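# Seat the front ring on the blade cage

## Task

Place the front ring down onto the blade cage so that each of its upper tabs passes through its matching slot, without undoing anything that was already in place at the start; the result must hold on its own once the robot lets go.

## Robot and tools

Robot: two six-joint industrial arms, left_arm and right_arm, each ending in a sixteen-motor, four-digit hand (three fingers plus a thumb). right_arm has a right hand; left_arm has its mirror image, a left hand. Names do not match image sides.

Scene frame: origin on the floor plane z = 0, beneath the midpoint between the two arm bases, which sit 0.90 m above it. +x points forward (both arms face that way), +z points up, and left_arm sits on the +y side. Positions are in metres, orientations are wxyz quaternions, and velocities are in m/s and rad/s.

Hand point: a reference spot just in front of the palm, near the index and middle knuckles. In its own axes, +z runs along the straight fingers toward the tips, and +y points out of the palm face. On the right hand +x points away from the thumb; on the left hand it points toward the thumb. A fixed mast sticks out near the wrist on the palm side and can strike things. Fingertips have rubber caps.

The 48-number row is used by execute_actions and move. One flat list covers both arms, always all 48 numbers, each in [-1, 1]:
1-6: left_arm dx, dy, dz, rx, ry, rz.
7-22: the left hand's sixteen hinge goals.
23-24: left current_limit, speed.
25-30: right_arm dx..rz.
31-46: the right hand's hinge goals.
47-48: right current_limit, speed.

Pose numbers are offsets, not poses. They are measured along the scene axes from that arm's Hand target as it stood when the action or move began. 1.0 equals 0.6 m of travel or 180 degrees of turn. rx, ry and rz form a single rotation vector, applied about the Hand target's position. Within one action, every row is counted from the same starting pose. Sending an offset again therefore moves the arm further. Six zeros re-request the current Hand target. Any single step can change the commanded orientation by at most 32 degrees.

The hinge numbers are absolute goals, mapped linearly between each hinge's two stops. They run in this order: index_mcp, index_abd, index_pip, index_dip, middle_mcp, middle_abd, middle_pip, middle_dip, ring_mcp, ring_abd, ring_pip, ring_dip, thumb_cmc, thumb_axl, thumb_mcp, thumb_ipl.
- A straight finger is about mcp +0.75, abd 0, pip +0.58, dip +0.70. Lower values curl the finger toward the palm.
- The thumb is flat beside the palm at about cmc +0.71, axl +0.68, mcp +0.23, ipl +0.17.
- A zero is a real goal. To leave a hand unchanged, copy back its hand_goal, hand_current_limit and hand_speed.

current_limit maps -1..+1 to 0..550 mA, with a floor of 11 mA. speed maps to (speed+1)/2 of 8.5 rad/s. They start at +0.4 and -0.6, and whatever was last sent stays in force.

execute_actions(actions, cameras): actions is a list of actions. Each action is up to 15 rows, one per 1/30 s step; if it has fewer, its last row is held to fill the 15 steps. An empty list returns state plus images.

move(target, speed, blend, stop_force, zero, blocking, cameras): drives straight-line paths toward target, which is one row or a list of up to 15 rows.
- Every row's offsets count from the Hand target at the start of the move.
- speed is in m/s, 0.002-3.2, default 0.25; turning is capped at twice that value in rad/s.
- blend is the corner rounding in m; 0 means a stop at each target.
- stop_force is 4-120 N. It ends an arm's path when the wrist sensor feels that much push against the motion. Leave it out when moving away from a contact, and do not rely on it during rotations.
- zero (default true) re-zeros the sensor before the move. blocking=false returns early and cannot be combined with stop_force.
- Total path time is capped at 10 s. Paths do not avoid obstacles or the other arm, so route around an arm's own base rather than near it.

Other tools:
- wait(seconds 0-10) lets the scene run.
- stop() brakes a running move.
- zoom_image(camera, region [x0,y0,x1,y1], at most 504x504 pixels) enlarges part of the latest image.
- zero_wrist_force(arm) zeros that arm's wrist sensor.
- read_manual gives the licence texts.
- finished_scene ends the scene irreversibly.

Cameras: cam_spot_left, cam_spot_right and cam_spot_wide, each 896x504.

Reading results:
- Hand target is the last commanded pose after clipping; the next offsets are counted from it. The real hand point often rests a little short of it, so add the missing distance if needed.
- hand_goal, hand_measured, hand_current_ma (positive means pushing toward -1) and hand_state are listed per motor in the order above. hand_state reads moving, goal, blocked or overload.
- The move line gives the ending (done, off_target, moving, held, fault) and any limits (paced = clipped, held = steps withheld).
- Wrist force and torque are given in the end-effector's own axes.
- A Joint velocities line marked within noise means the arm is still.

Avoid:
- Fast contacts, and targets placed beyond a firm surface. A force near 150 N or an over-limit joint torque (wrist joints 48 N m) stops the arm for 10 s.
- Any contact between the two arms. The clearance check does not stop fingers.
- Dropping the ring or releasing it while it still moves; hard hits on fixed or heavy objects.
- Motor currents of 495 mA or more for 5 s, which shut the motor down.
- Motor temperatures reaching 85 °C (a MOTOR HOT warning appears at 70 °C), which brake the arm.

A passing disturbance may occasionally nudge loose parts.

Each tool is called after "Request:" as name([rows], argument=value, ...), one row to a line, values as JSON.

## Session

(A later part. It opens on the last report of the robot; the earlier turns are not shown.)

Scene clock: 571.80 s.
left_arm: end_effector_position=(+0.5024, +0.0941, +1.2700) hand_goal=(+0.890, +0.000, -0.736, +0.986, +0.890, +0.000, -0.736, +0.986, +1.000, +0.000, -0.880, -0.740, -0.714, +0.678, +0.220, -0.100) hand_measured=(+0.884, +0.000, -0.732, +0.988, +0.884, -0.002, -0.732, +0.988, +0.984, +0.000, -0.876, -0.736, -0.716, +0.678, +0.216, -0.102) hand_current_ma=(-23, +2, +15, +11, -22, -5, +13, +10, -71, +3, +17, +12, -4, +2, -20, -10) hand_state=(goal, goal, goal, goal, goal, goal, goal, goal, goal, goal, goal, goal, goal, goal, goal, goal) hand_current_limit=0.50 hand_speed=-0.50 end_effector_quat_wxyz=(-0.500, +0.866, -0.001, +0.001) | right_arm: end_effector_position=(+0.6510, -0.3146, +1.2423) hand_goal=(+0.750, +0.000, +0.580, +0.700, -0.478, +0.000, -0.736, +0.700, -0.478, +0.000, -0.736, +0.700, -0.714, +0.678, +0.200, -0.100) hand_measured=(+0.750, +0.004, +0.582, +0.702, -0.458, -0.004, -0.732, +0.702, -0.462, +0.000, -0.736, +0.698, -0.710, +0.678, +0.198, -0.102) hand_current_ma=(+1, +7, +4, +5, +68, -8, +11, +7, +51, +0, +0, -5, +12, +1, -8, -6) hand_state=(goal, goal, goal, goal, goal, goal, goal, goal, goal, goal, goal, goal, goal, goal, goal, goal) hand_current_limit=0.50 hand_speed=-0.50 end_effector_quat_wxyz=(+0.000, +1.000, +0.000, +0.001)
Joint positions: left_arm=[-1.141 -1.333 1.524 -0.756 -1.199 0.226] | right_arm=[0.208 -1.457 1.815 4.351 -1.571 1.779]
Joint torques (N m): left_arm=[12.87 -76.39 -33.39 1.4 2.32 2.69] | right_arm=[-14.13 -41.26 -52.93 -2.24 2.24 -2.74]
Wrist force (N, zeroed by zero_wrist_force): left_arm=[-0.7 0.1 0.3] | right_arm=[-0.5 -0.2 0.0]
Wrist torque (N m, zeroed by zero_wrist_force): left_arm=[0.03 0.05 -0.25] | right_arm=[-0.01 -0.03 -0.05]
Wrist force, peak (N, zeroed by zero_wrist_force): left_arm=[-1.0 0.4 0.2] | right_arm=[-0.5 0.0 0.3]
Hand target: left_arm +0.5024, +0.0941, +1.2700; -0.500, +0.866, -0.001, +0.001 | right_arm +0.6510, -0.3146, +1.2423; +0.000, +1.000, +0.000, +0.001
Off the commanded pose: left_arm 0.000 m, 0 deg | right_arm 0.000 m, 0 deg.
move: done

Request:
move(target=[0,0,0,0,0,0,0.89,0,-0.737,0.986,0.89,0,-0.737,0.986,1.0,0,-0.88,-0.74,-0.714,0.678,0.22,-0.1,0.5,-0.5,0.00167,0,0,0,0,0,0.75,0,0.58,0.70,-0.479,0,-0.737,0.70,-0.479,0,-0.737,0.70,-0.714,0.678,0.20,-0.1,0.5,-0.5], speed=0.02)

Request:
move(target=[0,0,0,0,0,0,0.89,0,-0.737,0.986,0.89,0,-0.737,0.986,1.0,0,-0.88,-0.74,-0.714,0.678,0.22,-0.1,0.5,-0.5,0.00167,0,0,0,0,0,0.75,0,0.58,0.70,-0.479,0,-0.737,0.70,-0.479,0,-0.737,0.70,-0.714,0.678,0.20,-0.1,0.5,-0.5], speed=0.02)

Request:
move(target=[0,0,0,0,0,0,0.89,0,-0.737,0.986,0.89,0,-0.737,0.986,1.0,0,-0.88,-0.74,-0.714,0.678,0.22,-0.1,0.5,-0.5,0.00167,0,0,0,0,0,0.75,0,0.58,0.70,-0.479,0,-0.737,0.70,-0.479,0,-0.737,0.70,-0.714,0.678,0.20,-0.1,0.5,-0.5], speed=0.02)

Scene clock: 572.87 s.
left_arm: end_effector_position=(+0.5024, +0.0941, +1.2700) hand_goal=(+0.890, +0.000, -0.736, +0.986, +0.890, +0.000, -0.736, +0.986, +1.000, +0.000, -0.880, -0.740, -0.714, +0.678, +0.220, -0.100) hand_measured=(+0.884, +0.000, -0.732, +0.988, +0.884, -0.002, -0.732, +0.988, +0.984, +0.000, -0.876, -0.736, -0.716, +0.678, +0.216, -0.102) hand_current_ma=(-23, +2, +15, +11, -22, -5, +13, +10, -71, +3, +17, +12, -4, +2, -20, -10) hand_state=(goal, goal, goal, goal, goal, goal, goal, goal, goal, goal, goal, goal, goal, goal, goal, goal) hand_current_limit=0.50 hand_speed=-0.50 end_effector_quat_wxyz=(-0.500, +0.866, -0.001, +0.001) | right_arm: end_effector_position=(+0.6520, -0.3146, +1.2423) hand_goal=(+0.750, +0.000, +0.580, +0.700, -0.478, +0.000, -0.736, +0.700, -0.478, +0.000, -0.736, +0.700, -0.714, +0.678, +0.200, -0.100) hand_measured=(+0.750, +0.012, +0.582, +0.702, -0.458, -0.004, -0.732, +0.702, -0.462, +0.000, -0.736, +0.698, -0.710, +0.678, +0.198, -0.102) hand_current_ma=(+1, +33, +4, +5, +68, -8, +11, +7, +51, +0, +0, -5, +12, +1, -8, -6) hand_state=(goal, goal, goal, goal, goal, goal, goal, goal, goal, goal, goal, goal, goal, goal, goal, goal) hand_current_limit=0.50 hand_speed=-0.50 end_effector_quat_wxyz=(+0.000, +1.000, +0.000, +0.001)
Joint positions: left_arm=[-1.141 -1.333 1.524 -0.756 -1.199 0.226] | right_arm=[0.208 -1.455 1.814 4.352 -1.571 1.779]
Joint torques (N m): left_arm=[12.64 -77.92 -36.09 1.14 2.31 2.24] | right_arm=[-15.73 -43.07 -54.01 -2.36 1.9 -2.58]
Wrist force (N, zeroed by zero_wrist_force): left_arm=[-0.7 0.0 0.5] | right_arm=[-0.8 0.0 -0.5]
Wrist torque (N m, zeroed by zero_wrist_force): left_arm=[-0.01 0.05 -0.23] | right_arm=[0.05 -0.14 -0.07]
Wrist force, peak (N, zeroed by zero_wrist_force): left_arm=[-1.2 0.1 0.2] | right_arm=[-0.9 -0.4 -0.6]
Hand target: left_arm +0.5024, +0.0941, +1.2700; -0.500, +0.866, -0.001, +0.001 | right_arm +0.6520, -0.3146, +1.2423; +0.000, +1.000, +0.000, +0.001
Off the commanded pose: left_arm 0.000 m, 0 deg | right_arm 0.000 m, 0 deg.
move: done

Scene clock: 573.57 s.
left_arm: end_effector_position=(+0.5024, +0.0941, +1.2700) hand_goal=(+0.890, +0.000, -0.736, +0.986, +0.890, +0.000, -0.736, +0.986, +1.000, +0.000, -0.880, -0.740, -0.714, +0.678, +0.220, -0.100) hand_measured=(+0.884, +0.000, -0.732, +0.988, +0.884, -0.002, -0.732, +0.988, +0.984, +0.000, -0.876, -0.736, -0.716, +0.678, +0.216, -0.102) hand_current_ma=(-23, +2, +15, +11, -22, -5, +13, +10, -71, +3, +17, +12, -4, +2, -20, -10) hand_state=(goal, goal, goal, goal, goal, goal, goal, goal, goal, goal, goal, goal, goal, goal, goal, goal) hand_current_limit=0.50 hand_speed=-0.50 end_effector_quat_wxyz=(-0.500, +0.866, -0.001, +0.001) | right_arm: end_effector_position=(+0.6530, -0.3146, +1.2423) hand_goal=(+0.750, +0.000, +0.580, +0.700, -0.478, +0.000, -0.736, +0.700, -0.478, +0.000, -0.736, +0.700, -0.714, +0.678, +0.200, -0.100) hand_measured=(+0.750, +0.020, +0.582, +0.702, -0.458, -0.004, -0.732, +0.702, -0.462, +0.000, -0.736, +0.698, -0.710, +0.678, +0.198, -0.102) hand_current_ma=(+1, +52, +4, +5, +68, -8, +11, +7, +51, +0, +0, -5, +12, +1, -8, -6) hand_state=(goal, goal, goal, goal, goal, goal, goal, goal, goal, goal, goal, goal, goal, goal, goal, goal) hand_current_limit=0.50 hand_speed=-0.50 end_effector_quat_wxyz=(+0.000, +1.000, +0.000, +0.001)
Joint positions: left_arm=[-1.141 -1.333 1.524 -0.756 -1.199 0.226] | right_arm=[0.208 -1.454 1.812 4.352 -1.571 1.778]
Joint torques (N m): left_arm=[12.06 -78.16 -33.81 1.96 2.07 2.69] | right_arm=[-17.79 -39.88 -52.89 -2.51 1.91 -2.96]
Wrist force (N, zeroed by zero_wrist_force): left_arm=[-0.6 0.3 0.1] | right_arm=[-1.5 -0.2 -0.7]
Wrist torque (N m, zeroed by zero_wrist_force): left_arm=[0.07 0.02 -0.24] | right_arm=[0.05 -0.12 -0.13]
Wrist force, peak (N, zeroed by zero_wrist_force): left_arm=[-0.9 0.7 0.6] | right_arm=[-1.5 -0.2 -0.7]
Hand target: left_arm +0.5024, +0.0941, +1.2700; -0.500, +0.866, -0.001, +0.001 | right_arm +0.6530, -0.3146, +1.2423; +0.000, +1.000, +0.000, +0.001
Off the commanded pose: left_arm 0.000 m, 0 deg | right_arm 0.000 m, 0 deg.
move: done

Scene clock: 574.27 s.
left_arm: end_effector_position=(+0.5024, +0.0941, +1.2700) hand_goal=(+0.890, +0.000, -0.736, +0.986, +0.890, +0.000, -0.736, +0.986, +1.000, +0.000, -0.880, -0.740, -0.714, +0.678, +0.220, -0.100) hand_measured=(+0.884, +0.000, -0.732, +0.988, +0.884, -0.002, -0.732, +0.988, +0.984, +0.000, -0.876, -0.736, -0.716, +0.678, +0.216, -0.102) hand_current_ma=(-23, +2, +15, +11, -22, -5, +13, +10, -71, +3, +17, +12, -4, +2, -20, -10) hand_state=(goal, goal, goal, goal, goal, goal, goal, goal, goal, goal, goal, goal, goal, goal, goal, goal) hand_current_limit=0.50 hand_speed=-0.50 end_effector_quat_wxyz=(-0.500, +0.866, -0.001, +0.001) | right_arm: end_effector_position=(+0.6540, -0.3146, +1.2423) hand_goal=(+0.750, +0.000, +0.580, +0.700, -0.478, +0.000, -0.736, +0.700, -0.478, +0.000, -0.736, +0.700, -0.714, +0.678, +0.200, -0.100) hand_measured=(+0.750, +0.020, +0.582, +0.702, -0.458, -0.004, -0.732, +0.702, -0.462, +0.000, -0.736, +0.698, -0.710, +0.678, +0.198, -0.102) hand_current_ma=(+1, +52, +4, +5, +68, -8, +11, +7, +51, +0, +0, -5, +12, +1, -8, -6) hand_state=(goal, goal, goal, goal, goal, goal, goal, goal, goal, goal, goal, goal, goal, goal, goal, goal) hand_current_limit=0.50 hand_speed=-0.50 end_effector_quat_wxyz=(+0.000, +1.000, +0.000, +0.001)
Joint positions: left_arm=[-1.141 -1.333 1.524 -0.756 -1.199 0.226] | right_arm=[0.207 -1.452 1.81 4.352 -1.571 1.778]
Joint torques (N m): left_arm=[11.94 -77.76 -32.58 1.36 2.39 2.69] | right_arm=[-15.23 -42.34 -53.72 -2.43 1.74 -2.45]
Wrist force (N, zeroed by zero_wrist_force): left_arm=[-0.7 0.2 0.0] | right_arm=[-1.2 -0.1 -0.5]
Wrist torque (N m, zeroed by zero_wrist_force): left_arm=[0.06 0.03 -0.24] | right_arm=[0.05 -0.18 -0.10]
Wrist force, peak (N, zeroed by zero_wrist_force): left_arm=[-0.8 0.1 0.6] | right_arm=[-2.1 0.0 -0.9]
Hand target: left_arm +0.5024, +0.0941, +1.2700; -0.500, +0.866, -0.001, +0.001 | right_arm +0.6540, -0.3146, +1.2423; +0.000, +1.000, +0.000, +0.001
Off the commanded pose: left_arm 0.000 m, 0 deg | right_arm 0.000 m, 0 deg.
move: done

Request:
move(target=[0,0,0,0,0,0,0.89,0,-0.737,0.986,0.89,0,-0.737,0.986,1.0,0,-0.88,-0.74,-0.714,0.678,0.22,-0.1,0.5,-0.5,-0.4167,0,0,0,0,0,0.75,0,0.58,0.70,-0.479,0,-0.737,0.70,-0.479,0,-0.737,0.70,-0.714,0.678,0.20,-0.1,0.5,-0.5], speed=0.08)

Request:
zero_wrist_force(arm="right_arm")

Request:
move(target=[0,0,0,0,0,0,0.89,0,-0.737,0.986,0.89,0,-0.737,0.986,1.0,0,-0.88,-0.74,-0.714,0.678,0.22,-0.1,0.5,-0.5,-0.005,0,0,0,0,0,0.75,0,0.58,0.70,-0.479,0,-0.737,0.70,-0.479,0,-0.737,0.70,-0.714,0.678,0.20,-0.1,0.5,-0.5], speed=0.02)

Request:
move(target=[0,0,0,0,0,0,0.89,0,-0.737,0.986,0.89,0,-0.737,0.986,1.0,0,-0.88,-0.74,-0.714,0.678,0.22,-0.1,0.5,-0.5,-0.00167,0,0,0,0,0,0.75,0,0.58,0.70,-0.479,0,-0.737,0.70,-0.479,0,-0.737,0.70,-0.714,0.678,0.20,-0.1,0.5,-0.5], speed=0.02)

Request:
move(target=[0,0,0,0,0,0,0.89,0,-0.737,0.986,0.89,0,-0.737,0.986,1.0,0,-0.88,-0.74,-0.714,0.678,0.22,-0.1,0.5,-0.5,-0.00167,0,0,0,0,0,0.75,0,0.58,0.70,-0.479,0,-0.737,0.70,-0.479,0,-0.737,0.70,-0.714,0.678,0.20,-0.1,0.5,-0.5], speed=0.02)

Request:
move(target=[0,0,0,0,0,0,0.89,0,-0.737,0.986,0.89,0,-0.737,0.986,1.0,0,-0.88,-0.74,-0.714,0.678,0.22,-0.1,0.5,-0.5,-0.00167,0,0,0,0,0,0.75,0,0.58,0.70,-0.479,0,-0.737,0.70,-0.479,0,-0.737,0.70,-0.714,0.678,0.20,-0.1,0.5,-0.5], speed=0.02)

Scene clock: 579.07 s.
left_arm: end_effector_position=(+0.5024, +0.0941, +1.2700) hand_goal=(+0.890, +0.000, -0.736, +0.986, +0.890, +0.000, -0.736, +0.986, +1.000, +0.000, -0.880, -0.740, -0.714, +0.678, +0.220, -0.100) hand_measured=(+0.884, +0.000, -0.732, +0.988, +0.884, -0.002, -0.732, +0.988, +0.984, +0.000, -0.876, -0.736, -0.716, +0.678, +0.216, -0.102) hand_current_ma=(-23, +2, +15, +11, -22, -5, +13, +10, -71, +3, +17, +12, -4, +2, -20, -10) hand_state=(goal, goal, goal, goal, goal, goal, goal, goal, goal, goal, goal, goal, goal, goal, goal, goal) hand_current_limit=0.50 hand_speed=-0.50 end_effector_quat_wxyz=(-0.500, +0.866, -0.001, +0.001) | right_arm: end_effector_position=(+0.4043, -0.3146, +1.2423) hand_goal=(+0.750, +0.000, +0.580, +0.700, -0.478, +0.000, -0.736, +0.700, -0.478, +0.000, -0.736, +0.700, -0.714, +0.678, +0.200, -0.100) hand_measured=(+0.750, +0.004, +0.582, +0.702, -0.458, -0.004, -0.732, +0.702, -0.462, +0.000, -0.736, +0.698, -0.710, +0.678, +0.198, -0.102) hand_current_ma=(+1, +6, +4, +5, +68, -8, +11, +7, +51, +0, +0, -5, +12, +1, -8, -6) hand_state=(goal, goal, goal, goal, goal, goal, goal, goal, goal, goal, goal, goal, goal, goal, goal, goal) hand_current_limit=0.50 hand_speed=-0.50 end_effector_quat_wxyz=(+0.000, +1.000, +0.000, +0.001) end_effector_velocity=(-0.003, +0.000, +0.000) end_effector_angular_velocity=(+0.000, +0.000, +0.000)
Joint positions: left_arm=[-1.141 -1.333 1.524 -0.756 -1.199 0.226] | right_arm=[0.311 -1.83 2.158 4.382 -1.571 1.882]
Joint velocities: left_arm=[within noise] | right_arm=[0.001 -0.005 0.003 0.002 0 0.001]
Joint torques (N m): left_arm=[12.81 -75.99 -34.68 2.1 1.74 2.32] | right_arm=[13.82 -34.71 -32.34 -2.04 -2.1 3.05]
Wrist force (N, zeroed by zero_wrist_force): left_arm=[-0.6 0.3 0.6] | right_arm=[0.0 0.4 -0.2]
Wrist torque (N m, zeroed by zero_wrist_force): left_arm=[0.03 0.04 -0.23] | right_arm=[0.08 0.01 -0.33]
Wrist force, peak (N, zeroed by zero_wrist_force): left_arm=[-1.0 0.0 0.7] | right_arm=[-1.8 0.0 -0.9]
Hand target: left_arm +0.5024, +0.0941, +1.2700; -0.500, +0.866, -0.001, +0.001 | right_arm +0.4040, -0.3146, +1.2423; +0.000, +1.000, +0.000, +0.001
Off the commanded pose: left_arm 0.000 m, 0 deg | right_arm 0.000 m, 0 deg.
move: done

Wrist force sensor zeroed.

Scene clock: 579.80 s.
left_arm: end_effector_position=(+0.5024, +0.0941, +1.2700) hand_goal=(+0.890, +0.000, -0.736, +0.986, +0.890, +0.000, -0.736, +0.986, +1.000, +0.000, -0.880, -0.740, -0.714, +0.678, +0.220, -0.100) hand_measured=(+0.884, +0.000, -0.732, +0.988, +0.884, -0.002, -0.732, +0.988, +0.984, +0.000, -0.876, -0.736, -0.716, +0.678, +0.216, -0.102) hand_current_ma=(-23, +2, +15, +11, -22, -5, +13, +10, -71, +3, +17, +12, -4, +2, -20, -10) hand_state=(goal, goal, goal, goal, goal, goal, goal, goal, goal, goal, goal, goal, goal, goal, goal, goal) hand_current_limit=0.50 hand_speed=-0.50 end_effector_quat_wxyz=(-0.500, +0.866, -0.001, +0.001) | right_arm: end_effector_position=(+0.4012, -0.3146, +1.2423) hand_goal=(+0.750, +0.000, +0.580, +0.700, -0.478, +0.000, -0.736, +0.700, -0.478, +0.000, -0.736, +0.700, -0.714, +0.678, +0.200, -0.100) hand_measured=(+0.750, -0.020, +0.582, +0.702, -0.458, -0.004, -0.732, +0.702, -0.462, +0.000, -0.736, +0.698, -0.710, +0.678, +0.198, -0.102) hand_current_ma=(+1, -56, +4, +5, +68, -8, +11, +7, +51, +0, +0, -5, +12, +1, -8, -6) hand_state=(goal, blocked, goal, goal, goal, goal, goal, goal, goal, goal, goal, goal, goal, goal, goal, goal) hand_current_limit=0.50 hand_speed=-0.50 end_effector_quat_wxyz=(+0.000, +1.000, +0.000, +0.001)
Joint positions: left_arm=[-1.141 -1.333 1.524 -0.756 -1.199 0.226] | right_arm=[0.313 -1.834 2.161 4.383 -1.571 1.884]
Joint torques (N m): left_arm=[12.13 -75.76 -36.7 1.47 1.84 1.99] | right_arm=[14.08 -33.44 -32.68 -1.43 -2.14 2.88]
Wrist force (N, zeroed by zero_wrist_force): left_arm=[-0.9 -0.2 0.5] | right_arm=[1.2 -0.2 -0.4]
Wrist torque (N m, zeroed by zero_wrist_force): left_arm=[-0.03 0.07 -0.25] | right_arm=[0.00 0.13 0.09]
Wrist force, peak (N, zeroed by zero_wrist_force): left_arm=[-0.9 0.2 0.6] | right_arm=[1.4 -0.3 -0.9]
Hand target: left_arm +0.5024, +0.0941, +1.2700; -0.500, +0.866, -0.001, +0.001 | right_arm +0.4010, -0.3146, +1.2423; +0.000, +1.000, +0.000, +0.001
Off the commanded pose: left_arm 0.000 m, 0 deg | right_arm 0.000 m, 0 deg.
move: done

Scene clock: 580.50 s.
left_arm: end_effector_position=(+0.5024, +0.0941, +1.2700) hand_goal=(+0.890, +0.000, -0.736, +0.986, +0.890, +0.000, -0.736, +0.986, +1.000, +0.000, -0.880, -0.740, -0.714, +0.678, +0.220, -0.100) hand_measured=(+0.884, +0.000, -0.732, +0.988, +0.884, -0.002, -0.732, +0.988, +0.984, +0.000, -0.876, -0.736, -0.716, +0.678, +0.216, -0.102) hand_current_ma=(-23, +2, +15, +11, -22, -5, +13, +10, -71, +3, +17, +12, -4, +2, -20, -10) hand_state=(goal, goal, goal, goal, goal, goal, goal, goal, goal, goal, goal, goal, goal, goal, goal, goal) hand_current_limit=0.50 hand_speed=-0.50 end_effector_quat_wxyz=(-0.500, +0.866, -0.001, +0.001) | right_arm: end_effector_position=(+0.4001, -0.3146, +1.2423) hand_goal=(+0.750, +0.000, +0.580, +0.700, -0.478, +0.000, -0.736, +0.700, -0.478, +0.000, -0.736, +0.700, -0.714, +0.678, +0.200, -0.100) hand_measured=(+0.750, -0.020, +0.582, +0.702, -0.458, -0.004, -0.732, +0.702, -0.462, +0.000, -0.736, +0.698, -0.710, +0.678, +0.198, -0.102) hand_current_ma=(+1, -56, +4, +5, +68, -8, +11, +7, +51, +0, +0, -5, +12, +1, -8, -6) hand_state=(goal, blocked, goal, goal, goal, goal, goal, goal, goal, goal, goal, goal, goal, goal, goal, goal) hand_current_limit=0.50 hand_speed=-0.50 end_effector_quat_wxyz=(+0.000, +1.000, +0.000, +0.001)
Joint positions: left_arm=[-1.141 -1.333 1.524 -0.756 -1.199 0.226] | right_arm=[0.314 -1.836 2.162 4.384 -1.571 1.885]
Joint torques (N m): left_arm=[14.75 -75.08 -34.97 1.68 2.08 2.45] | right_arm=[13.05 -34.55 -31.21 -1.68 -2.22 3.17]
Wrist force (N, zeroed by zero_wrist_force): left_arm=[-0.5 -0.1 0.2] | right_arm=[1.3 -0.4 -0.4]
Wrist torque (N m, zeroed by zero_wrist_force): left_arm=[0.01 0.02 -0.22] | right_arm=[-0.01 0.12 0.09]
Wrist force, peak (N, zeroed by zero_wrist_force): left_arm=[-1.3 0.3 0.2] | right_arm=[1.8 -0.4 -0.6]
Hand target: left_arm +0.5024, +0.0941, +1.2700; -0.500, +0.866, -0.001, +0.001 | right_arm +0.4000, -0.3146, +1.2423; +0.000, +1.000, +0.000, +0.001
Off the commanded pose: left_arm 0.000 m, 0 deg | right_arm 0.000 m, 0 deg.
move: done

Scene clock: 581.20 s.
left_arm: end_effector_position=(+0.5024, +0.0941, +1.2700) hand_goal=(+0.890, +0.000, -0.736, +0.986, +0.890, +0.000, -0.736, +0.986, +1.000, +0.000, -0.880, -0.740, -0.714, +0.678, +0.220, -0.100) hand_measured=(+0.884, +0.000, -0.732, +0.988, +0.884, -0.002, -0.732, +0.988, +0.984, +0.000, -0.876, -0.736, -0.716, +0.678, +0.216, -0.102) hand_current_ma=(-23, +2, +15, +11, -22, -5, +13, +10, -71, +3, +17, +12, -4, +2, -20, -10) hand_state=(goal, goal, goal, goal, goal, goal, goal, goal, goal, goal, goal, goal, goal, goal, goal, goal) hand_current_limit=0.50 hand_speed=-0.50 end_effector_quat_wxyz=(-0.500, +0.866, -0.001, +0.001) | right_arm: end_effector_position=(+0.3991, -0.3146, +1.2423) hand_goal=(+0.750, +0.000, +0.580, +0.700, -0.478, +0.000, -0.736, +0.700, -0.478, +0.000, -0.736, +0.700, -0.714, +0.678, +0.200, -0.100) hand_measured=(+0.750, -0.020, +0.582, +0.702, -0.458, -0.004, -0.732, +0.702, -0.462, +0.000, -0.736, +0.698, -0.710, +0.678, +0.198, -0.102) hand_current_ma=(+1, -56, +4, +5, +68, -8, +11, +7, +51, +0, +0, -5, +12, +1, -8, -6) hand_state=(goal, blocked, goal, goal, goal, goal, goal, goal, goal, goal, goal, goal, goal, goal, goal, goal) hand_current_limit=0.50 hand_speed=-0.50 end_effector_quat_wxyz=(+0.000, +1.000, +0.000, +0.001)
Joint positions: left_arm=[-1.141 -1.333 1.524 -0.756 -1.199 0.226] | right_arm=[0.315 -1.838 2.164 4.384 -1.571 1.885]
Joint torques (N m): left_arm=[11.33 -75.8 -34.77 1.83 2.28 2.33] | right_arm=[12.15 -32.86 -31.94 -1.59 -1.95 2.81]
Wrist force (N, zeroed by zero_wrist_force): left_arm=[-1.0 0.3 0.3] | right_arm=[1.2 -0.1 -0.5]
Wrist torque (N m, zeroed by zero_wrist_force): left_arm=[0.06 0.08 -0.27] | right_arm=[0.02 0.13 0.09]
Wrist force, peak (N, zeroed by zero_wrist_force): left_arm=[-1.1 -0.2 0.6] | right_arm=[1.6 -0.4 -0.7]
Hand target: left_arm +0.5024, +0.0941, +1.2700; -0.500, +0.866, -0.001, +0.001 | right_arm +0.3990, -0.3146, +1.2423; +0.000, +1.000, +0.000, +0.001
Off the commanded pose: left_arm 0.000 m, 0 deg | right_arm 0.000 m, 0 deg.
move: done

Scene clock: 581.90 s.
left_arm: end_effector_position=(+0.5024, +0.0941, +1.2700) hand_goal=(+0.890, +0.000, -0.736, +0.986, +0.890, +0.000, -0.736, +0.986, +1.000, +0.000, -0.880, -0.740, -0.714, +0.678, +0.220, -0.100) hand_measured=(+0.884, +0.000, -0.732, +0.988, +0.884, -0.002, -0.732, +0.988, +0.984, +0.000, -0.876, -0.736, -0.716, +0.678, +0.216, -0.102) hand_current_ma=(-23, +2, +15, +11, -22, -5, +13, +10, -71, +3, +17, +12, -4, +2, -20, -10) hand_state=(goal, goal, goal, goal, goal, goal, goal, goal, goal, goal, goal, goal, goal, goal, goal, goal) hand_current_limit=0.50 hand_speed=-0.50 end_effector_quat_wxyz=(-0.500, +0.866, -0.001, +0.001) | right_arm: end_effector_position=(+0.3981, -0.3146, +1.2423) hand_goal=(+0.750, +0.000, +0.580, +0.700, -0.478, +0.000, -0.736, +0.700, -0.478, +0.000, -0.736, +0.700, -0.714, +0.678, +0.200, -0.100) hand_measured=(+0.750, -0.020, +0.582, +0.702, -0.458, -0.004, -0.732, +0.702, -0.462, +0.000, -0.736, +0.698, -0.710, +0.678, +0.198, -0.102) hand_current_ma=(+1, -56, +4, +5, +68, -8, +11, +7, +51, +0, +0, -5, +12, +1, -8, -6) hand_state=(goal, blocked, goal, goal, goal, goal, goal, goal, goal, goal, goal, goal, goal, goal, goal, goal) hand_current_limit=0.50 hand_speed=-0.50 end_effector_quat_wxyz=(+0.000, +1.000, +0.000, +0.001)
Joint positions: left_arm=[-1.141 -1.333 1.524 -0.756 -1.199 0.226] | right_arm=[0.315 -1.839 2.165 4.385 -1.571 1.886]
Joint torques (N m): left_arm=[12.49 -77.11 -33 1.27 2.18 2.83] | right_arm=[12.41 -32.24 -32.07 -1.47 -2.51 2.99]
Wrist force (N, zeroed by zero_wrist_force): left_arm=[-0.5 0.0 0.4] | right_arm=[1.4 -0.2 -0.5]
Wrist torque (N m, zeroed by zero_wrist_force): left_arm=[0.01 0.02 -0.22] | right_arm=[0.01 0.11 0.10]
Wrist force, peak (N, zeroed by zero_wrist_force): left_arm=[-0.7 -0.2 0.9] | right_arm=[1.6 -0.6 -0.5]
Hand target: left_arm +0.5024, +0.0941, +1.2700; -0.500, +0.866, -0.001, +0.001 | right_arm +0.3980, -0.3146, +1.2423; +0.000, +1.000, +0.000, +0.001
Off the commanded pose: left_arm 0.000 m, 0 deg | right_arm 0.000 m, 0 deg.
move: done

Request:
move([
  [0,0,0,0,0,0,0.89,0,-0.737,0.986,0.89,0,-0.737,0.986,1.0,0,-0.88,-0.74,-0.714,0.678,0.22,-0.1,0.5,-0.5,-0.0022,0,0,0,0,0,0.75,0,0.58,0.70,-0.479,0,-0.737,0.70,-0.479,0,-0.737,0.70,-0.714,0.678,0.20,-0.1,0.5,-0.5],
], speed=0.02)

Request:
move([
  [0,0,0,0,0,0,0.89,0,-0.737,0.986,0.89,0,-0.737,0.986,1.0,0,-0.88,-0.74,-0.714,0.678,0.22,-0.1,0.5,-0.5,0.02,0,0,0,0,0,0.75,0,0.58,0.70,-0.479,0,-0.737,0.70,-0.479,0,-0.737,0.70,-0.714,0.678,0.20,-0.1,0.5,-0.5],
  [0,0,0,0,0,0,0.89,0,-0.737,0.986,0.89,0,-0.737,0.986,1.0,0,-0.88,-0.74,-0.714,0.678,0.22,-0.1,0.5,-0.5,0.211,0.1767,0,0,0,0,0.75,0,0.58,0.70,-0.479,0,-0.737,0.70,-0.479,0,-0.737,0.70,-0.714,0.678,0.20,-0.1,0.5,-0.5],
], speed=0.08, cameras=["cam_spot_right"])

Request:
zero_wrist_force(arm="right_arm")

Scene clock: 583.43 s.
left_arm: end_effector_position=(+0.5024, +0.0941, +1.2700) hand_goal=(+0.890, +0.000, -0.736, +0.986, +0.890, +0.000, -0.736, +0.986, +1.000, +0.000, -0.880, -0.740, -0.714, +0.678, +0.220, -0.100) hand_measured=(+0.884, +0.000, -0.732, +0.988, +0.884, -0.002, -0.732, +0.988, +0.984, +0.000, -0.876, -0.736, -0.716, +0.678, +0.216, -0.102) hand_current_ma=(-23, +2, +15, +11, -22, -5, +13, +10, -71, +3, +17, +12, -4, +2, -20, -10) hand_state=(goal, goal, goal, goal, goal, goal, goal, goal, goal, goal, goal, goal, goal, goal, goal, goal) hand_current_limit=0.50 hand_speed=-0.50 end_effector_quat_wxyz=(-0.500, +0.866, -0.001, +0.001) | right_arm: end_effector_position=(+0.3968, -0.3146, +1.2423) hand_goal=(+0.750, +0.000, +0.580, +0.700, -0.478, +0.000, -0.736, +0.700, -0.478, +0.000, -0.736, +0.700, -0.714, +0.678, +0.200, -0.100) hand_measured=(+0.750, -0.024, +0.582, +0.702, -0.458, -0.004, -0.732, +0.702, -0.462, +0.000, -0.736, +0.698, -0.710, +0.678, +0.198, -0.102) hand_current_ma=(+1, -68, +4, +5, +68, -8, +11, +7, +51, +0, +0, -5, +12, +1, -8, -6) hand_state=(goal, blocked, goal, goal, goal, goal, goal, goal, goal, goal, goal, goal, goal, goal, goal, goal) hand_current_limit=0.50 hand_speed=-0.50 end_effector_quat_wxyz=(+0.000, +1.000, +0.000, +0.001)
Joint positions: left_arm=[-1.141 -1.333 1.524 -0.756 -1.199 0.226] | right_arm=[0.316 -1.841 2.166 4.385 -1.571 1.887]
Joint torques (N m): left_arm=[13.07 -77.11 -33.37 1.42 2.32 2.56] | right_arm=[12.23 -32.19 -32.17 -1.65 -2.19 3.13]
Wrist force (N, zeroed by zero_wrist_force): left_arm=[-0.7 0.0 0.8] | right_arm=[1.1 -0.4 -0.8]
Wrist torque (N m, zeroed by zero_wrist_force): left_arm=[-0.03 0.05 -0.23] | right_arm=[0.01 0.15 0.08]
Wrist force, peak (N, zeroed by zero_wrist_force): left_arm=[-0.8 -0.2 1.1] | right_arm=[2.1 -0.5 -0.8]
Hand target: left_arm +0.5024, +0.0941, +1.2700; -0.500, +0.866, -0.001, +0.001 | right_arm +0.3967, -0.3146, +1.2423; +0.000, +1.000, +0.000, +0.001
Off the commanded pose: left_arm 0.000 m, 0 deg | right_arm 0.000 m, 0 deg.
move: done

Scene clock: 585.43 s.
left_arm: end_effector_position=(+0.5024, +0.0941, +1.2700) hand_goal=(+0.890, +0.000, -0.736, +0.986, +0.890, +0.000, -0.736, +0.986, +1.000, +0.000, -0.880, -0.740, -0.714, +0.678, +0.220, -0.100) hand_measured=(+0.884, +0.000, -0.732, +0.988, +0.884, -0.002, -0.732, +0.988, +0.984, +0.000, -0.876, -0.736, -0.716, +0.678, +0.216, -0.102) hand_current_ma=(-23, +2, +15, +11, -22, -5, +13, +10, -71, +3, +17, +12, -4, +2, -20, -10) hand_state=(goal, goal, goal, goal, goal, goal, goal, goal, goal, goal, goal, goal, goal, goal, goal, goal) hand_current_limit=0.50 hand_speed=-0.50 end_effector_quat_wxyz=(-0.500, +0.866, -0.001, +0.001) | right_arm: end_effector_position=(+0.4441, -0.2817, +1.2423) hand_goal=(+0.750, +0.000, +0.580, +0.700, -0.478, +0.000, -0.736, +0.700, -0.478, +0.000, -0.736, +0.700, -0.714, +0.678, +0.200, -0.100) hand_measured=(+0.750, -0.004, +0.582, +0.702, -0.458, -0.004, -0.732, +0.702, -0.462, +0.000, -0.736, +0.698, -0.710, +0.678, +0.198, -0.102) hand_current_ma=(+1, -6, +4, +5, +68, -8, +10, +7, +51, +0, +0, -5, +11, +1, -8, -6) hand_state=(goal, goal, goal, goal, goal, goal, goal, goal, goal, goal, goal, goal, goal, goal, goal, goal) hand_current_limit=0.50 hand_speed=-0.50 end_effector_quat_wxyz=(+0.000, +1.000, +0.000, +0.001)
Joint positions: left_arm=[-1.141 -1.333 1.524 -0.756 -1.199 0.226] | right_arm=[0.346 -1.732 2.083 4.359 -1.571 1.916]
Joint torques (N m): left_arm=[11.21 -75.66 -34.04 1.33 2.1 2.77] | right_arm=[-16.07 -43.12 -32.68 -2.08 1.44 -2.96]
Wrist force (N, zeroed by zero_wrist_force): left_arm=[-0.9 -0.2 0.3] | right_arm=[-0.1 -0.4 0.1]
Wrist torque (N m, zeroed by zero_wrist_force): left_arm=[-0.01 0.07 -0.25] | right_arm=[-0.05 0.03 0.33]
Wrist force, peak (N, zeroed by zero_wrist_force): left_arm=[-1.4 -0.2 0.1] | right_arm=[2.2 -2.4 -0.2]
Hand target: left_arm +0.5024, +0.0941, +1.2700; -0.500, +0.866, -0.001, +0.001 | right_arm +0.4439, -0.2819, +1.2423; +0.000, +1.000, +0.000, +0.001 (not the last commanded pose)
Off the commanded pose: left_arm 0.000 m, 0 deg | right_arm 0.108 m, 0 deg.
move: held (right_arm; a check stopped the path); path passed 1 of 2 targets; limits=held
pose unreachable (right arm): on one or more control steps of this call, first in action 0 (counted from 0), this arm could not follow its commanded pose, so it was not sent that pose on those steps. It may still have moved: this result reports where it is.
cause: moving toward the commanded pose would bring a part of the arm too close to another arm (a part of this arm just beyond joint 5 (wrist 2) and a part of the left arm just beyond its joint 5 (wrist 2), at the place that arm is still heading or pushing toward).
Images, in order (width x height): cam_spot_right 896x504.

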